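# Unroll a rolled necktie and lay it flat, doubled

## Task

Unroll the necktie, which starts out folded and rolled up, and lay it on the table. At the end it must be doubled over once, stretched to its full length and flat along its whole length (the doubled end may remain a low loop), roughly aligned and roughly straight, showing its full width, with no extra folds and no part of it past the table edge. Dropping it into place is allowed.

## Robot and tools

Robot: two arms, left_arm (left hand) and right_arm (right hand), each with a five-finger hand. Bases in the scene frame: left_arm at (+0.017, +0.334, +0.007) m, right_arm at (+0.015, -0.273, +0.022) m, both facing almost straight along +x.

Scene frame: origin at table-top height, midway between the nominal bases; +x points out over the table, +z up, left_arm on the +y side. Camera image sides do not match arm names. Reported end_effector_position (m) and end_effector_quat_wxyz use this frame and may be a few cm off.

Hand point: a spot moving with the palm, 0.05 m in front of it and 0.15 m beyond the wrist mount. Its +z runs along straight fingers, +y out of the palm, +x across the palm away from the thumb on the right hand (toward the thumb on the left hand). Straight fingers reach 0.06 to 0.07 m past the point and sit about 0.06 m behind it along -y. A wrist bracket on the little-finger side can strike things. Weight and friction often leave the hand 1 to 3 cm (sometimes 5 cm) off the commanded pose, mostly low, without any contact.

Row layout (used by execute_actions and move): 28 numbers, each in [-1, 1], always for both arms. Order: left_arm dx, dy, dz, rx, ry, rz; left hand thumb_turn, thumb_bend, index, middle, ring, little; left force_limit, speed; then the same 14 for right_arm. The six pose numbers are an offset, not a pose: they count from that arm's current Hand target, along the Hand target's own axes (not scene axes). 1.0 equals 0.6 m for dx, dy, dz and 180 degrees for rx, ry, rz, which together form one rotation vector. Six zeros re-command the current Hand target. Commanded orientation is clipped to within 40 degrees of the measured one.

Hand numbers: thumb_turn -1 beside the palm, +1 in front of it opposite the fingers; thumb_bend and each finger -1 straight, +1 fully bent. force_limit maps -1 to about 0 N and +1 to 10 N at the fingertip (15 N for the two thumb motors). speed rises from near zero at -1 to full at +0.48 and above; full travel then takes 0.49 s. For a gentle grip close with speed -0.94 or less. With the thumb in front, thumb and fingers encircle things about 0.035 to 0.065 m thick. No number means 'unchanged': to keep a hand as is, resend the eight numbers of its last executed row (before any row, use hand_measured plus hand_force_limit and hand_speed). A motor only starts when its target changes by 0.002 or more. To tighten, raise force_limit and send a more-closed target than hand_measured; to loosen, send a more-open one.

execute_actions: actions is a list of actions; each action is up to 15 rows, one per 1/30 s step, and a short list repeats its last row. Every row offsets from the Hand target at the action's start, not from the previous row; a new action starts from the updated Hand target. cameras picks images (["all"], [] or names); an empty actions list shows all cameras.

move: target is one 28-number row or a list of up to 15 rows, all offsets from the same starting Hand targets. The hand points follow straight paths together, at least 0.5 s, capped at 10 s. speed is top path speed in m/s (0.002 to 4.3, default 0.25; turning up to twice that in rad/s), one value or one per target. blend (m) rounds corners between listed targets; 0 stops at each. blocking=false returns after about 0.5 s while motion continues. Paths do not avoid obstacles or the other arm; faster moves stray more and hit harder, and aiming beyond a contact presses harder. Avoid passing near an arm's own base. Hand changes in a later target apply on arrival there.

wait: seconds 0 to 10, arms hold their last command. stop: brakes a running move. zoom_image: camera plus region [x0, y0, x1, y1] in pixels, at most 504 by 504, from the newest images. show_instructions: shows reference pages. finished_scene: scene is the current scene's number; irreversible.

Cameras: cam_high, cam_low, cam_roll_left, cam_roll_right, cam_left_wrist, cam_right_wrist, each 672x504.

Results: each arm's Hand target (the next offset's origin), end_effector_position and quat, joint positions, velocities and torques, and per hand six-value lists in the motor order: hand_measured, hand_stopped_by (moving, target, force, stalled, fault), hand_load_n (positive when something pushes a finger open; near 0 after a lost grip). A move adds a 'move:' line: done, off_target, moving, held or fault, plus limits such as paced or held. done or off_target says nothing about contact. If a hand rests short of its target, send the remaining distance as a new offset.

Avoid: letting the tie drop off the table or leaving it off the table, releasing it while it moves, striking the table or fixed things hard, hard pushes, overloading fingers, arms touching or one hand gripping the other, and stretched arms or held pushes that heat motors (above 100 °C an arm goes limp for 30 to 60 s).

Each tool is called after "Emit:" as name(argument=value, ...) on one line, values as JSON.

Reference images:

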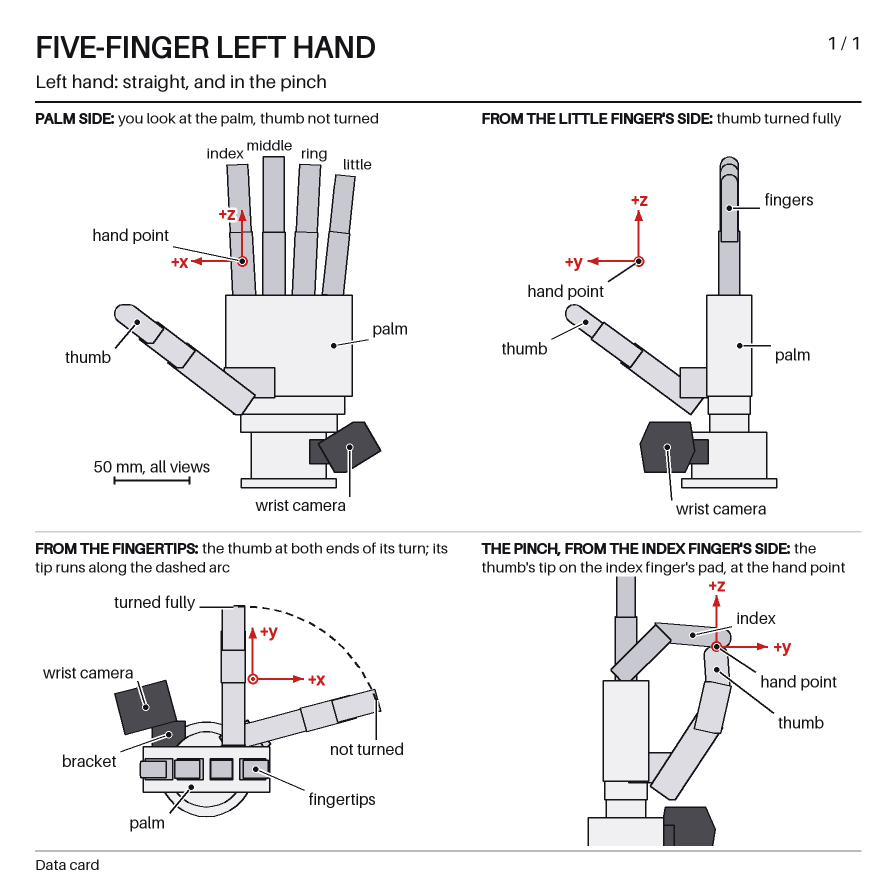

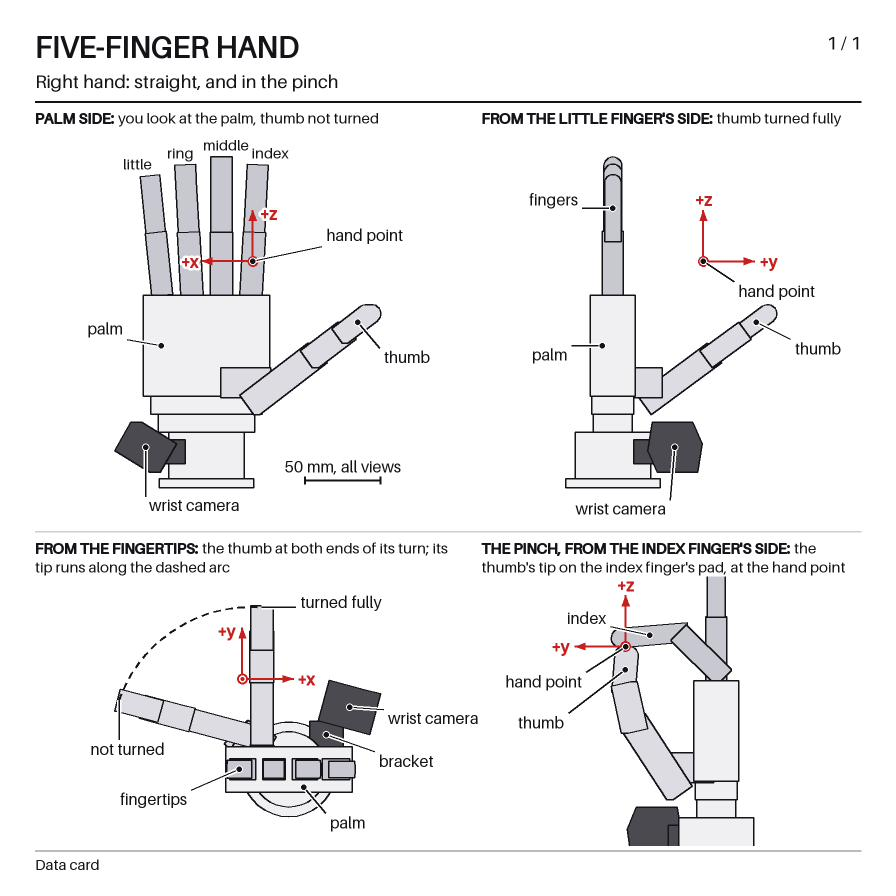

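## Session

Emit:
execute_actions(actions=[])

Scene clock: 0.00 s.
left_arm: end_effector_position=(+0.5890, -0.0641, +0.3168) hand_measured=(-1.000, -1.000, -1.000, -1.000, -1.000, -1.000) hand_load_n=(+0.0, +0.0, +0.0, +0.0, +0.0, +0.0) hand_stopped_by=(target, target, target, target, target, target) hand_force_limit=0.00 hand_speed=-0.80 end_effector_quat_wxyz=(-0.086, -0.443, +0.830, -0.327) | right_arm: end_effector_position=(+0.8774, -0.2313, +0.2394) hand_measured=(-1.000, -1.000, -1.000, -1.000, -1.000, -1.000) hand_load_n=(+0.0, +0.0, +0.0, +0.0, +0.0, +0.0) hand_stopped_by=(target, target, target, target, target, target) hand_force_limit=0.00 hand_speed=-0.80 end_effector_quat_wxyz=(+0.277, +0.057, +0.918, +0.279)
Joint positions: left_arm=[-0.435 2.111 2.431 -1.421 0.525 0.031] | right_arm=[-0.108 2.268 2.236 -0.935 -0.576 1.751]
Joint velocities: within noise
Joint torques (N m): no reading
Motor temperatures (°C): left_arm=[28 36 27 24 28 27] | right_arm=[24 33 21 25 25 26]
Heat: left arm: hottest shoulder 36 °C; right arm: hottest shoulder 33 °C.
Hand target: left_arm +0.5928, -0.0658, +0.3207; -0.081, -0.441, +0.830, -0.332 | right_arm +0.8817, -0.2319, +0.2427; +0.283, +0.055, +0.916, +0.278

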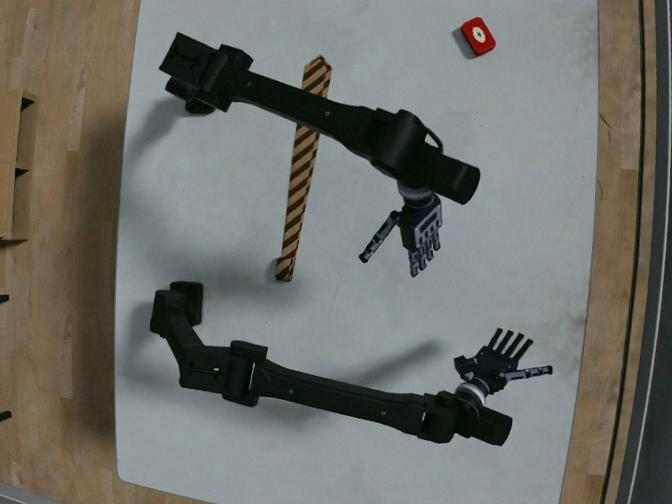

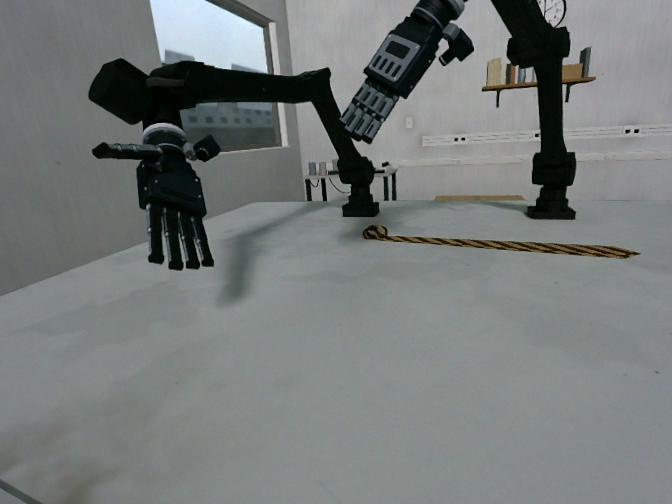

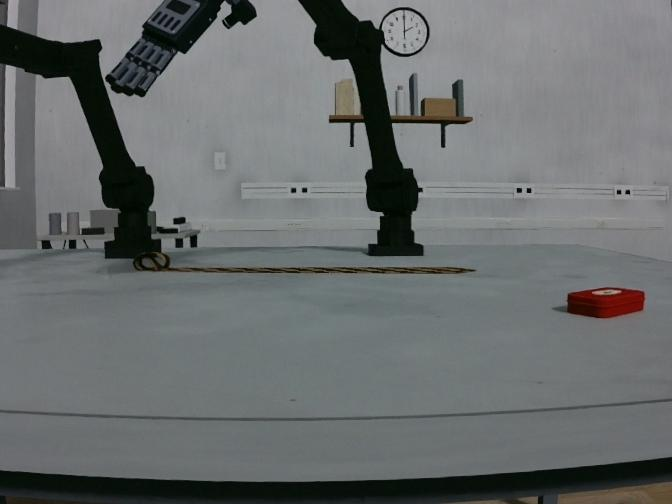

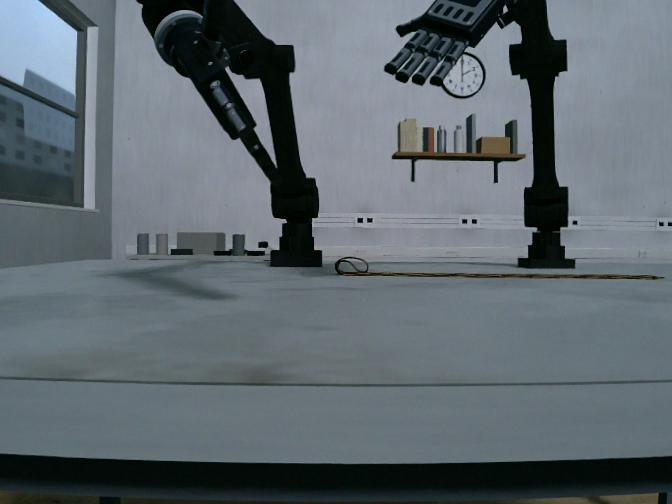

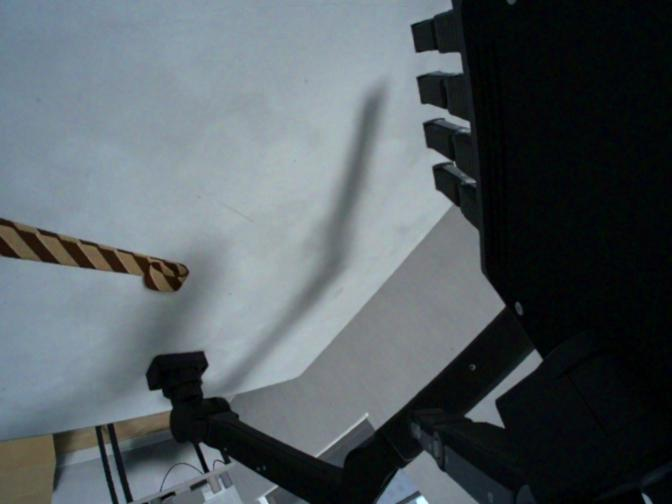

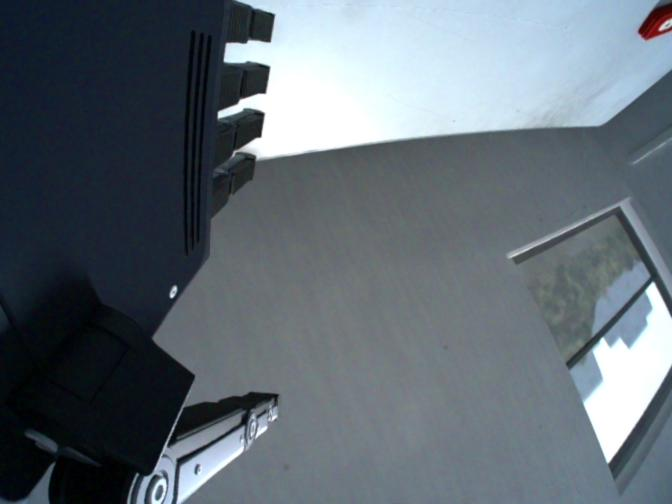

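Emit:
zoom_image(camera="cam_high", region=[230, 40, 380, 300])

Emit:
zoom_image(camera="cam_low", region=[340, 190, 660, 280])

Emit:
zoom_image(camera="cam_left_wrist", region=[0, 200, 220, 320])

Emit:
zoom_image(camera="cam_roll_right", region=[310, 230, 430, 300])

Scaled by 1.938 from the camera's 672x504 image, which has a finer 960x720 frame.

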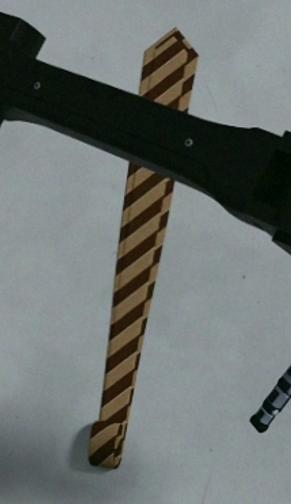

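Scaled by 1.575 from the camera's 672x504 image, which has a finer 960x720 frame.

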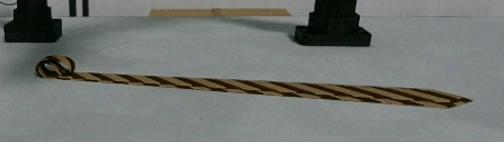

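Scaled by 2.291 from the camera's 672x504 image, which has a finer 960x720 frame.

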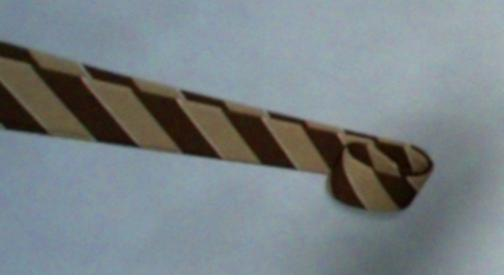

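Scaled by 4.200 from the camera's 672x504 image, which has a finer 960x720 frame.

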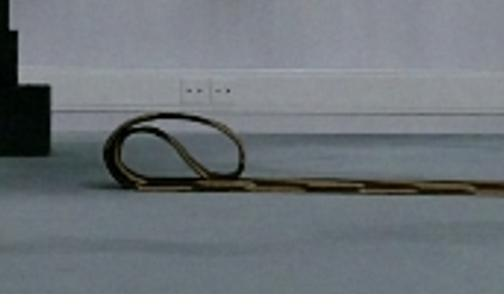

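Emit:
move(target=[-0.367,0.107,-0.337,0,0,0,-1,-1,-1,-1,-1,-1,0,-0.8,0.505,0.112,-0.531,-0.002,0.292,-0.505,-1,-1,-1,-1,-1,-1,0,-0.8], speed=0.3, cameras=["cam_high"])

Scene clock: 57.00 s.
left_arm: end_effector_position=(+0.6396, +0.2313, +0.3298) hand_measured=(-1.000, -1.000, -1.000, -1.000, -1.000, -1.000) hand_load_n=(+0.0, +0.0, +0.0, +0.0, +0.0, +0.0) hand_stopped_by=(target, target, target, target, target, target) hand_force_limit=0.00 hand_speed=-0.80 end_effector_quat_wxyz=(-0.066, -0.463, +0.812, -0.349) | right_arm: end_effector_position=(+0.4515, -0.2495, +0.3524) hand_measured=(-1.000, -1.000, -1.000, -1.000, -1.000, -1.000) hand_load_n=(+0.0, +0.0, +0.0, +0.0, +0.0, +0.0) hand_stopped_by=(target, target, target, target, target, target) hand_force_limit=0.00 hand_speed=-0.80 end_effector_quat_wxyz=(-0.051, +0.700, -0.711, +0.043)
Joint positions: left_arm=[0.029 2.092 2.445 -1.67 0.688 0.477] | right_arm=[-0.002 1.572 1.822 -1.687 -0.012 -0.005]
Joint torques (N m): left_arm=[0.62 -20.89 11.1 0.03 0.58 0.19] | right_arm=[1.32 -10.7 6.91 0.25 0.17 -0.14]
Motor temperatures (°C): left_arm=[28 40 32 24 27 26] | right_arm=[24 39 26 25 24 25]
Heat: left arm: hottest shoulder 40 °C; right arm: hottest shoulder 39 °C.
Hand target: left_arm +0.6422, +0.2347, +0.3504; -0.081, -0.441, +0.830, -0.332 | right_arm +0.4503, -0.2499, +0.3489; +0.000, +0.707, -0.707, +0.001
Off the commanded pose: left_arm 0.021 m, 4 deg | right_arm 0.004 m, 8 deg.
joint sent to its limit (left arm) — joint 4 (wrist pitch), lower limit. The joint targets are off in orientation, not in position.
joint sent to its limit (right arm) — joint 4 (wrist pitch), lower limit. The joint targets are off in orientation, not in position.
move: off_target (left_arm, right_arm)
Images, in order (width x height): cam_high 672x504.

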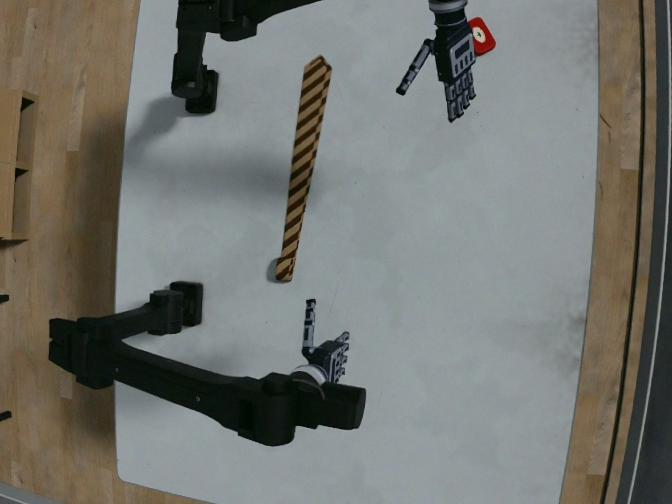

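Emit:
move(target=[0,0,0,0,0,0,-1,-1,-1,-1,-1,-1,0,-0.8,-0.167,0.3,0.28,0,0,-0.5,-1,-1,-1,-1,-1,-1,0,-0.8], speed=0.3, cameras=["cam_high","cam_low","cam_roll_right"])

Scene clock: 65.20 s.
left_arm: end_effector_position=(+0.6396, +0.2313, +0.3298) hand_measured=(-1.000, -1.000, -1.000, -1.000, -1.000, -1.000) hand_load_n=(+0.0, +0.0, +0.0, -0.5, +0.0, +0.0) hand_stopped_by=(target, target, target, target, target, target) hand_force_limit=0.00 hand_speed=-0.80 end_effector_quat_wxyz=(-0.066, -0.463, +0.812, -0.349) | right_arm: end_effector_position=(+0.2673, -0.1505, +0.1794) hand_measured=(-1.000, -1.000, -1.000, -1.000, -1.000, -1.000) hand_load_n=(+0.0, -0.5, +0.0, +0.0, +0.0, +0.0) hand_stopped_by=(target, target, target, target, target, target) hand_force_limit=0.00 hand_speed=-0.80 end_effector_quat_wxyz=(+0.004, +1.000, -0.005, -0.008)
Joint positions: left_arm=[0.029 2.092 2.445 -1.67 0.688 0.477] | right_arm=[0.59 1.259 1.028 -1.357 -0.001 -0.989]
Joint torques (N m): left_arm=[0.44 -20.95 11.08 0.06 0.57 0.19] | right_arm=[1.14 -7.06 6.84 0.81 0.2 -0.16]
Heat: left arm: hottest shoulder 40 °C; right arm: hottest shoulder 38 °C.
Hand target: left_arm +0.6422, +0.2347, +0.3504; -0.081, -0.441, +0.830, -0.332 | right_arm +0.2704, -0.1500, +0.1803; +0.001, +1.000, +0.000, +0.001
Off the commanded pose: left_arm 0.021 m, 4 deg | right_arm 0.003 m, 1 deg.
joint sent to its limit (left arm) — joint 4 (wrist pitch), lower limit. The joint targets are off in orientation, not in position.
move: off_target (left_arm)
Images, in order (width x height): cam_high 672x504, cam_low 672x504, cam_roll_right 672x504.

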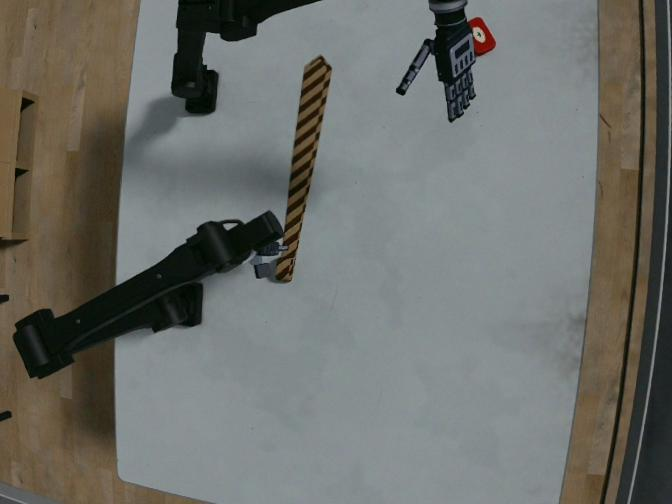

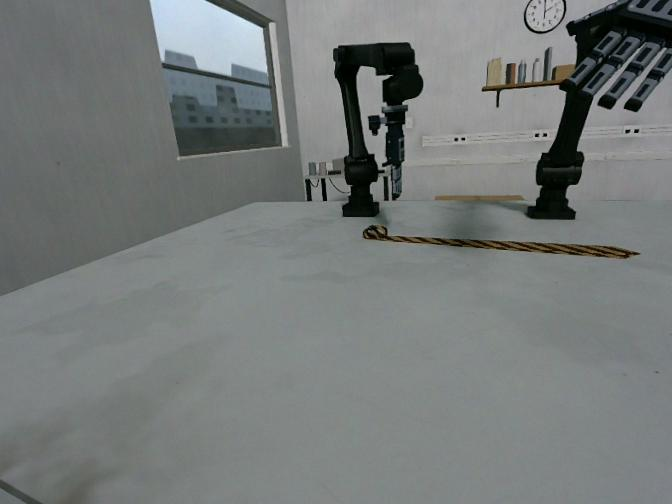

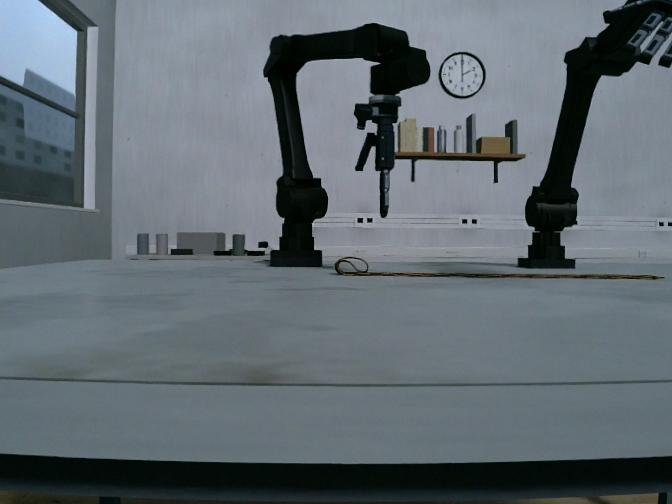

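Emit:
move(target=[0,0,0,0,0,0,-1,-1,-1,-1,-1,-1,0,-0.8,0,0,0.155,0,0,0,-1,-1,-1,-1,-1,-1,0,-0.8], speed=0.15, cameras=["cam_roll_right"])

Emit:
zoom_image(camera="cam_roll_right", region=[310, 210, 430, 300])

Scene clock: 70.83 s.
left_arm: end_effector_position=(+0.6396, +0.2313, +0.3298) hand_measured=(-1.000, -1.000, -1.000, -1.000, -1.000, -1.000) hand_load_n=(+0.0, +0.0, +0.0, +0.0, +0.0, +0.0) hand_stopped_by=(target, target, target, target, target, target) hand_force_limit=0.00 hand_speed=-0.80 end_effector_quat_wxyz=(-0.066, -0.463, +0.812, -0.349) | right_arm: end_effector_position=(+0.2666, -0.1511, +0.0884) hand_measured=(-1.000, -1.000, -1.000, -1.000, -1.000, -1.000) hand_load_n=(+0.0, +0.0, +0.0, +0.0, +0.0, +0.0) hand_stopped_by=(target, target, target, target, target, target) hand_force_limit=0.00 hand_speed=-0.80 end_effector_quat_wxyz=(+0.002, +1.000, -0.004, -0.004)
Joint positions: left_arm=[0.029 2.092 2.445 -1.67 0.688 0.477] | right_arm=[0.59 1.344 0.85 -1.086 -0.001 -0.991]
Joint torques (N m): left_arm=[0.56 -20.89 11.11 0.03 0.57 0.19] | right_arm=[1.03 -6.36 6.41 0.83 0.19 -0.17]
Heat: left arm: hottest shoulder 40 °C; right arm: hottest shoulder 37 °C.
Hand target: left_arm +0.6422, +0.2347, +0.3504; -0.081, -0.441, +0.830, -0.332 | right_arm +0.2706, -0.1502, +0.0874; +0.001, +1.000, +0.000, +0.001
Off the commanded pose: left_arm 0.021 m, 4 deg | right_arm 0.004 m, 1 deg.
joint sent to its limit (left arm) — joint 4 (wrist pitch), lower limit. The joint targets are off in orientation, not in position.
move: off_target (left_arm)
Images, in order (width x height): cam_roll_right 672x504.

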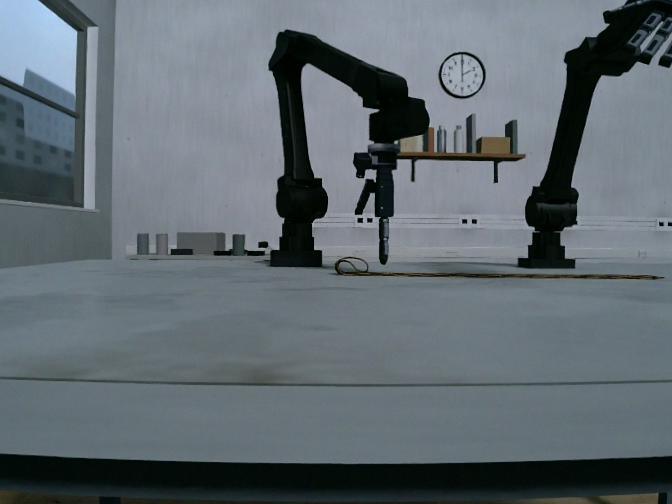

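Scaled by 4.200 from the camera's 672x504 image, which has a finer 960x720 frame.

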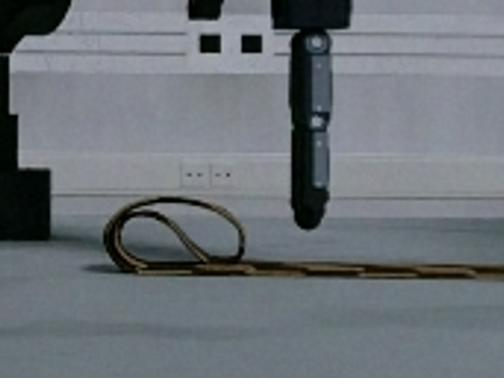

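Emit:
move(target=[[0,0,0,0,0,0,-1,-1,-1,-1,-1,-1,0,-0.8,0,0,0.02,0,0,0,-1,-1,-1,-1,-1,-1,0,-0.8],[0,0,0,0,0,0,-1,-1,-1,-1,-1,-1,0,-0.8,0.005,0.18,0.02,0,0,0,-1,-1,-1,-1,-1,-1,0,-0.8]], speed=0.12, cameras=["cam_roll_right","cam_low"])

Emit:
zoom_image(camera="cam_roll_right", region=[270, 210, 390, 300])

Scene clock: 77.00 s.
left_arm: end_effector_position=(+0.6396, +0.2313, +0.3298) hand_measured=(-1.000, -1.000, -1.000, -1.000, -1.000, -1.000) hand_load_n=(+0.0, +0.0, +0.0, +0.0, +0.0, +0.0) hand_stopped_by=(target, target, target, target, target, target) hand_force_limit=0.00 hand_speed=-0.80 end_effector_quat_wxyz=(-0.066, -0.463, +0.812, -0.349) | right_arm: end_effector_position=(+0.2739, -0.2573, +0.0751) hand_measured=(-1.000, -1.000, -1.000, -1.000, -1.000, -1.000) hand_load_n=(+0.0, +0.0, +0.0, +0.0, +0.0, +0.0) hand_stopped_by=(target, target, target, target, target, target) hand_force_limit=0.00 hand_speed=-0.80 end_effector_quat_wxyz=(+0.001, +1.000, -0.005, +0.000)
Joint positions: left_arm=[0.029 2.092 2.445 -1.67 0.688 0.477] | right_arm=[0.275 1.257 0.734 -1.049 0.002 -1.305]
Joint torques (N m): left_arm=[0.56 -20.89 11.08 0.03 0.58 0.19] | right_arm=[1.03 -5.89 5.9 0.35 0.09 -0.16]
Heat: left arm: hottest shoulder 40 °C; right arm: hottest shoulder 37 °C.
Hand target: left_arm +0.6422, +0.2347, +0.3504; -0.081, -0.441, +0.830, -0.332 | right_arm +0.2737, -0.2582, +0.0756; +0.001, +1.000, +0.000, +0.001
Off the commanded pose: left_arm 0.021 m, 4 deg | right_arm 0.001 m, 1 deg.
joint sent to its limit (left arm) — joint 4 (wrist pitch), lower limit. The joint targets are off in orientation, not in position.
move: off_target (left_arm)
Images, in order (width x height): cam_low 672x504, cam_roll_right 672x504.

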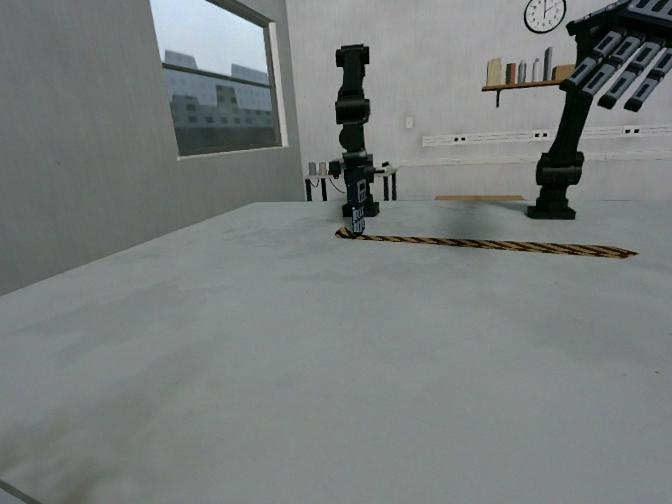

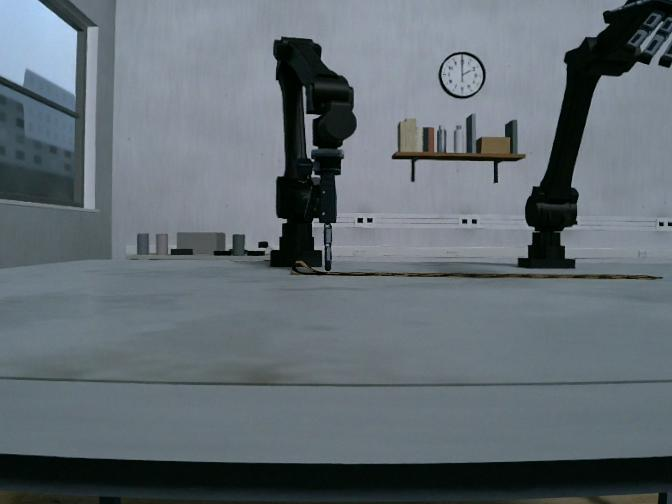

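Scaled by 4.200 from the camera's 672x504 image, which has a finer 960x720 frame.

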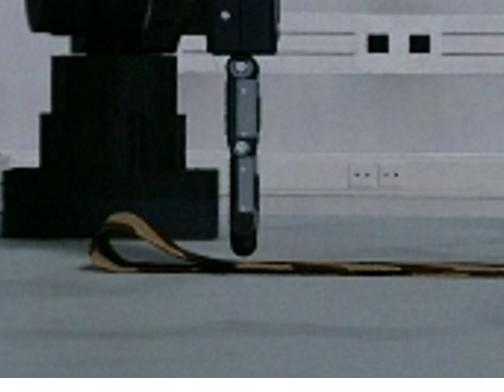

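Emit:
move(target=[0,0,0,0,0,0,-1,-1,-1,-1,-1,-1,0,-0.8,0.0,0.17,0.004,0,0,0,-1,-1,-1,-1,-1,-1,0,-0.8], speed=0.12, cameras=["cam_roll_right","cam_high"])

Emit:
zoom_image(camera="cam_roll_right", region=[210, 210, 330, 300])

Scene clock: 81.80 s.
left_arm: end_effector_position=(+0.6396, +0.2313, +0.3298) hand_measured=(-1.000, -1.000, -1.000, -1.000, -1.000, -1.000) hand_load_n=(+0.0, -0.5, +0.0, +0.0, +0.0, +0.0) hand_stopped_by=(target, target, target, target, target, target) hand_force_limit=0.00 hand_speed=-0.80 end_effector_quat_wxyz=(-0.066, -0.463, +0.812, -0.349) | right_arm: end_effector_position=(+0.2726, -0.3601, +0.0736) hand_measured=(-1.000, -1.000, -1.000, -1.000, -1.000, -1.000) hand_load_n=(+0.0, +0.0, +0.0, +0.0, +0.0, +0.0) hand_stopped_by=(target, target, target, target, target, target) hand_force_limit=0.00 hand_speed=-0.80 end_effector_quat_wxyz=(+0.001, +1.000, -0.005, -0.001)
Joint positions: left_arm=[0.029 2.092 2.445 -1.67 0.688 0.477] | right_arm=[-0.072 1.233 0.709 -1.049 0.003 -1.651]
Joint torques (N m): left_arm=[0.56 -20.95 11.1 0.05 0.57 0.2] | right_arm=[1.14 -5.3 6.05 0.51 0.02 -0.18]
Heat: left arm: hottest shoulder 40 °C; right arm: hottest shoulder 36 °C.
Hand target: left_arm +0.6422, +0.2347, +0.3504; -0.081, -0.441, +0.830, -0.332 | right_arm +0.2738, -0.3603, +0.0734; +0.001, +1.000, +0.000, +0.001
Off the commanded pose: left_arm 0.021 m, 4 deg | right_arm 0.001 m, 1 deg.
joint sent to its limit (left arm) — joint 4 (wrist pitch), lower limit. The joint targets are off in orientation, not in position.
move: off_target (left_arm)
Images, in order (width x height): cam_high 672x504, cam_roll_right 672x504.

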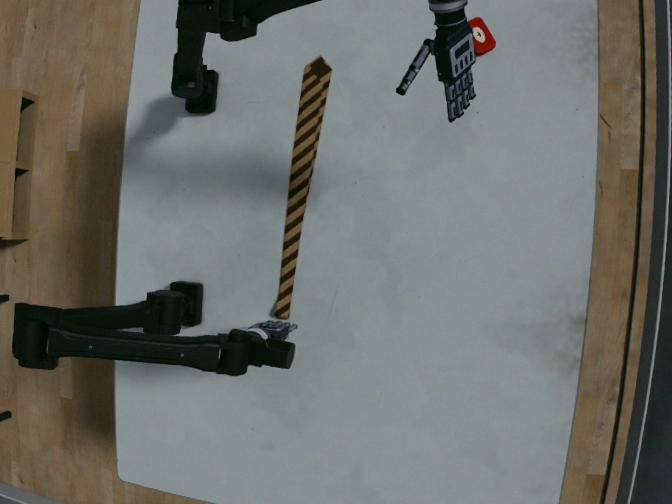

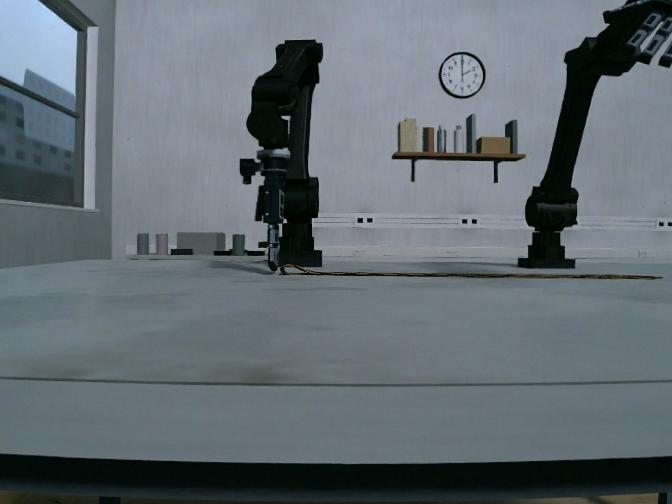

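Scaled by 4.200 from the camera's 672x504 image, which has a finer 960x720 frame.

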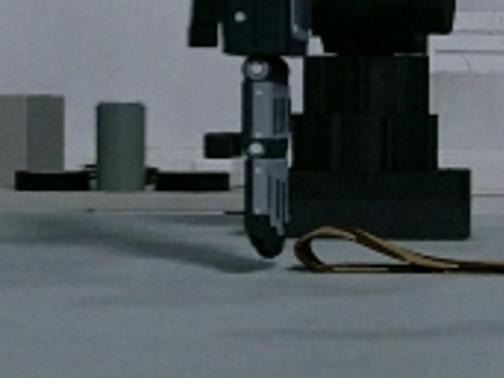

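Emit:
move(target=[0,0,0,0,0,0,-1,-1,-1,-1,-1,-1,0,-0.8,0.05,0.1,-0.15,0,0,0,-1,-1,-1,-1,-1,-1,0,-0.8], speed=0.25, cameras=["all"])

Emit:
zoom_image(camera="cam_roll_right", region=[270, 250, 390, 290])

Emit:
zoom_image(camera="cam_high", region=[230, 40, 380, 340])

Emit:
zoom_image(camera="cam_low", region=[310, 200, 430, 280])

Scene clock: 89.13 s.
left_arm: end_effector_position=(+0.6396, +0.2313, +0.3298) hand_measured=(-1.000, -1.000, -1.000, -1.000, -1.000, -1.000) hand_load_n=(+0.0, +0.0, +0.0, +0.0, +0.0, +0.0) hand_stopped_by=(target, target, target, target, target, target) hand_force_limit=0.00 hand_speed=-0.80 end_effector_quat_wxyz=(-0.066, -0.463, +0.812, -0.349) | right_arm: end_effector_position=(+0.2967, -0.4178, +0.1572) hand_measured=(-1.000, -1.000, -1.000, -1.000, -1.000, -1.000) hand_load_n=(+0.0, +0.0, +0.5, +0.0, +0.0, +0.0) hand_stopped_by=(target, target, target, target, target, target) hand_force_limit=0.00 hand_speed=-0.80 end_effector_quat_wxyz=(+0.001, +1.000, -0.004, -0.002)
Joint positions: left_arm=[0.029 2.092 2.445 -1.67 0.688 0.477] | right_arm=[-0.243 1.229 0.945 -1.29 0.003 -1.824]
Joint torques (N m): left_arm=[0.56 -20.95 11.1 0.02 0.57 0.19] | right_arm=[0.97 -5.3 8.77 -0.1 0 -0.17]
Heat: left arm: hottest shoulder 41 °C; right arm: hottest shoulder 36 °C.
Hand target: left_arm +0.6422, +0.2347, +0.3504; -0.081, -0.441, +0.830, -0.332 | right_arm +0.3035, -0.4200, +0.1634; +0.001, +1.000, +0.000, +0.001
Off the commanded pose: left_arm 0.021 m, 4 deg | right_arm 0.010 m, 1 deg.
joint sent to its limit (left arm) — joint 4 (wrist pitch), lower limit. The joint targets are off in orientation, not in position.
move: off_target (left_arm)
camera_calibration:
cam_left_wrist: T_world_to_cam=[[0.600979, -0.531046, 0.597339, -0.453414], [-0.767232, -0.173837, 0.617363, 0.326357], [-0.224008, -0.82932, -0.511907, 0.618257], [0, 0, 0, 1]] pos_world=[0.661379, 0.328682, 0.385851]
cam_right_wrist: T_world_to_cam=[[0.259063, -0.965012, -0.0404689, -0.470313], [-0.806647, -0.239214, 0.54046, 0.0477173], [-0.531231, -0.107369, -0.840396, 0.36218], [0, 0, 0, 1]] pos_world=[0.352733, -0.403556, 0.259553]

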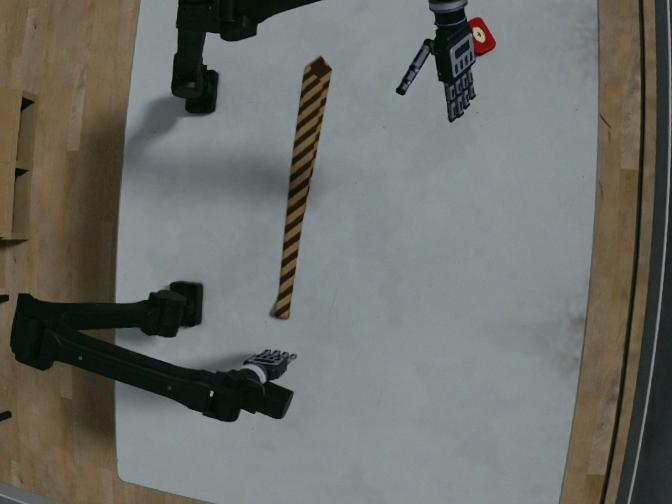

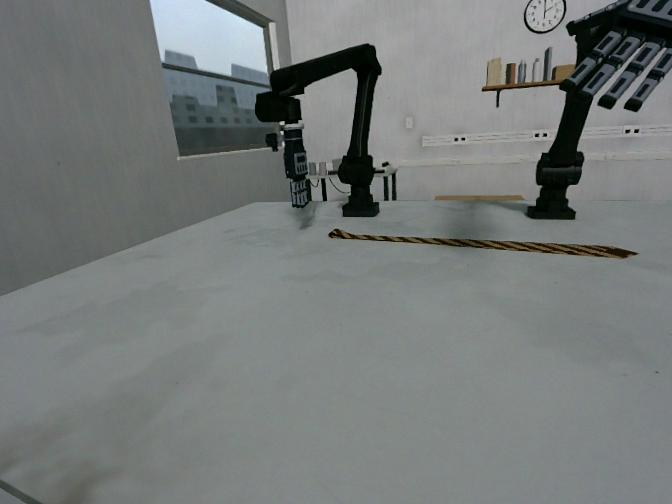

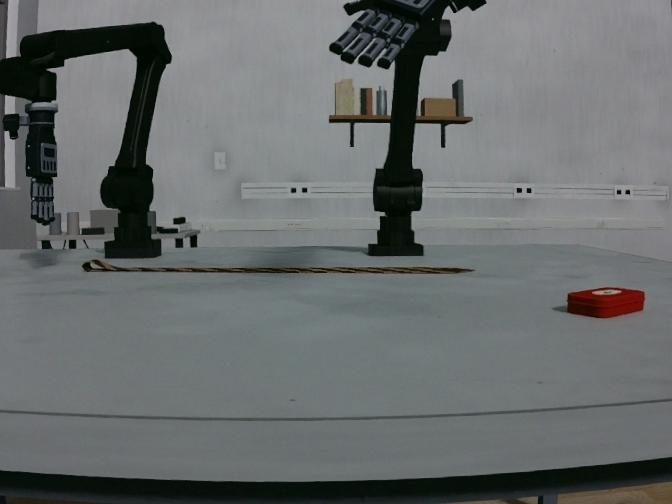

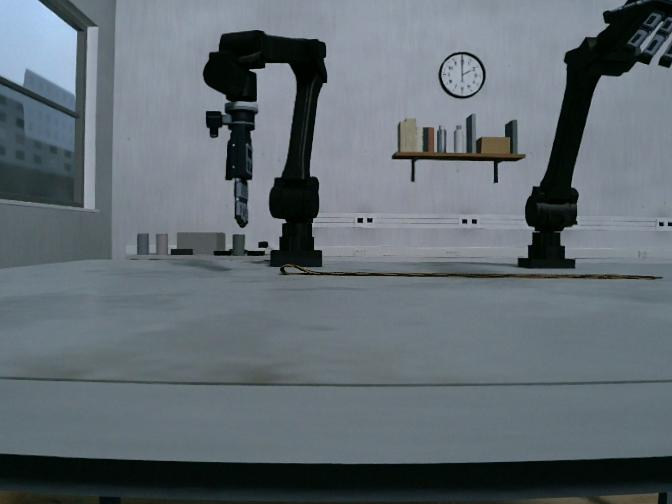

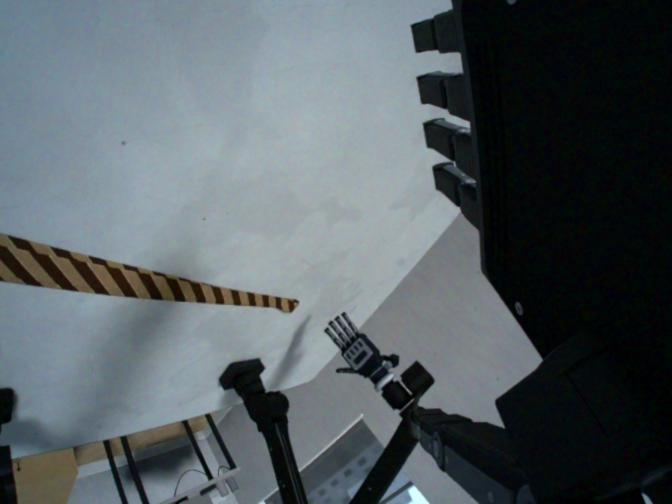

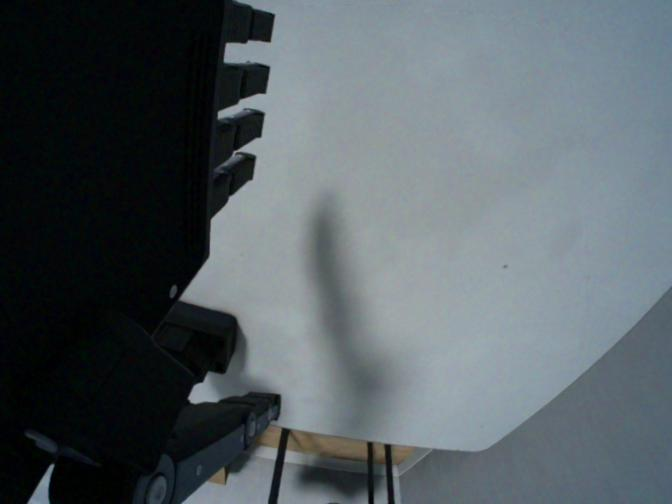

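Scaled by 4.200 from the camera's 672x504 image, which has a finer 960x720 frame.

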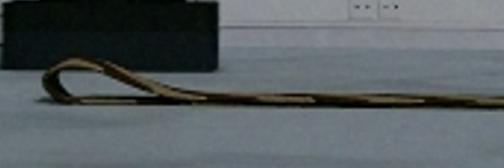

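Scaled by 1.680 from the camera's 672x504 image, which has a finer 960x720 frame.

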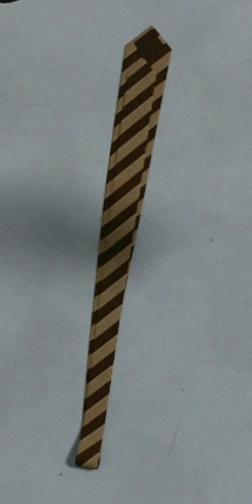

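Scaled by 4.200 from the camera's 672x504 image, which has a finer 960x720 frame.

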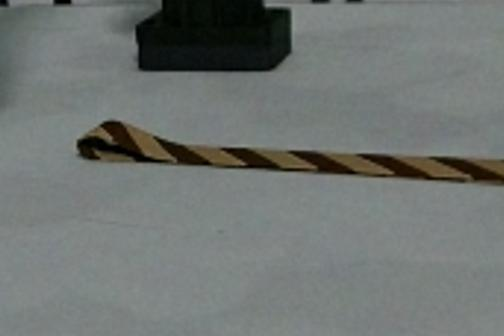

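Emit:
zoom_image(camera="cam_high", region=[285, 45, 350, 110])

Emit:
zoom_image(camera="cam_roll_left", region=[380, 250, 500, 290])

Emit:
zoom_image(camera="cam_high", region=[260, 280, 310, 330])

Scaled by 7.754 from the camera's 672x504 image, which has a finer 960x720 frame.

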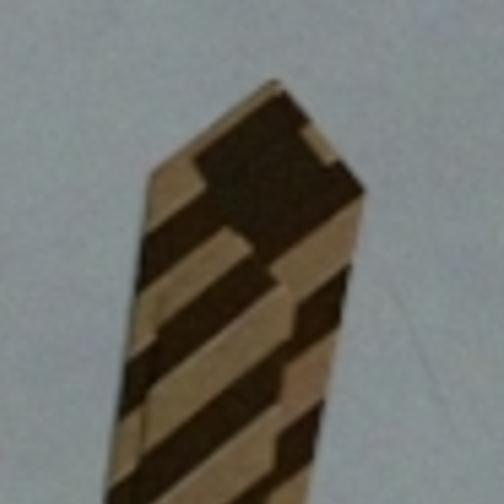

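Scaled by 4.200 from the camera's 672x504 image, which has a finer 960x720 frame.

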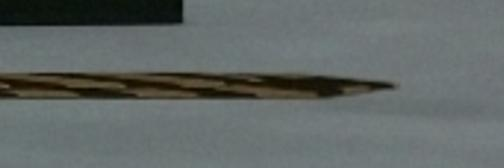

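Scaled by 10.080 from the camera's 672x504 image, which has a finer 960x720 frame.

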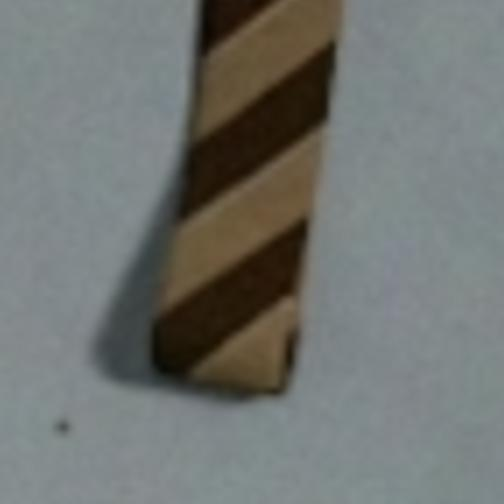

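Emit:
finished_scene(scene=1)

The scene is finished: the task was done.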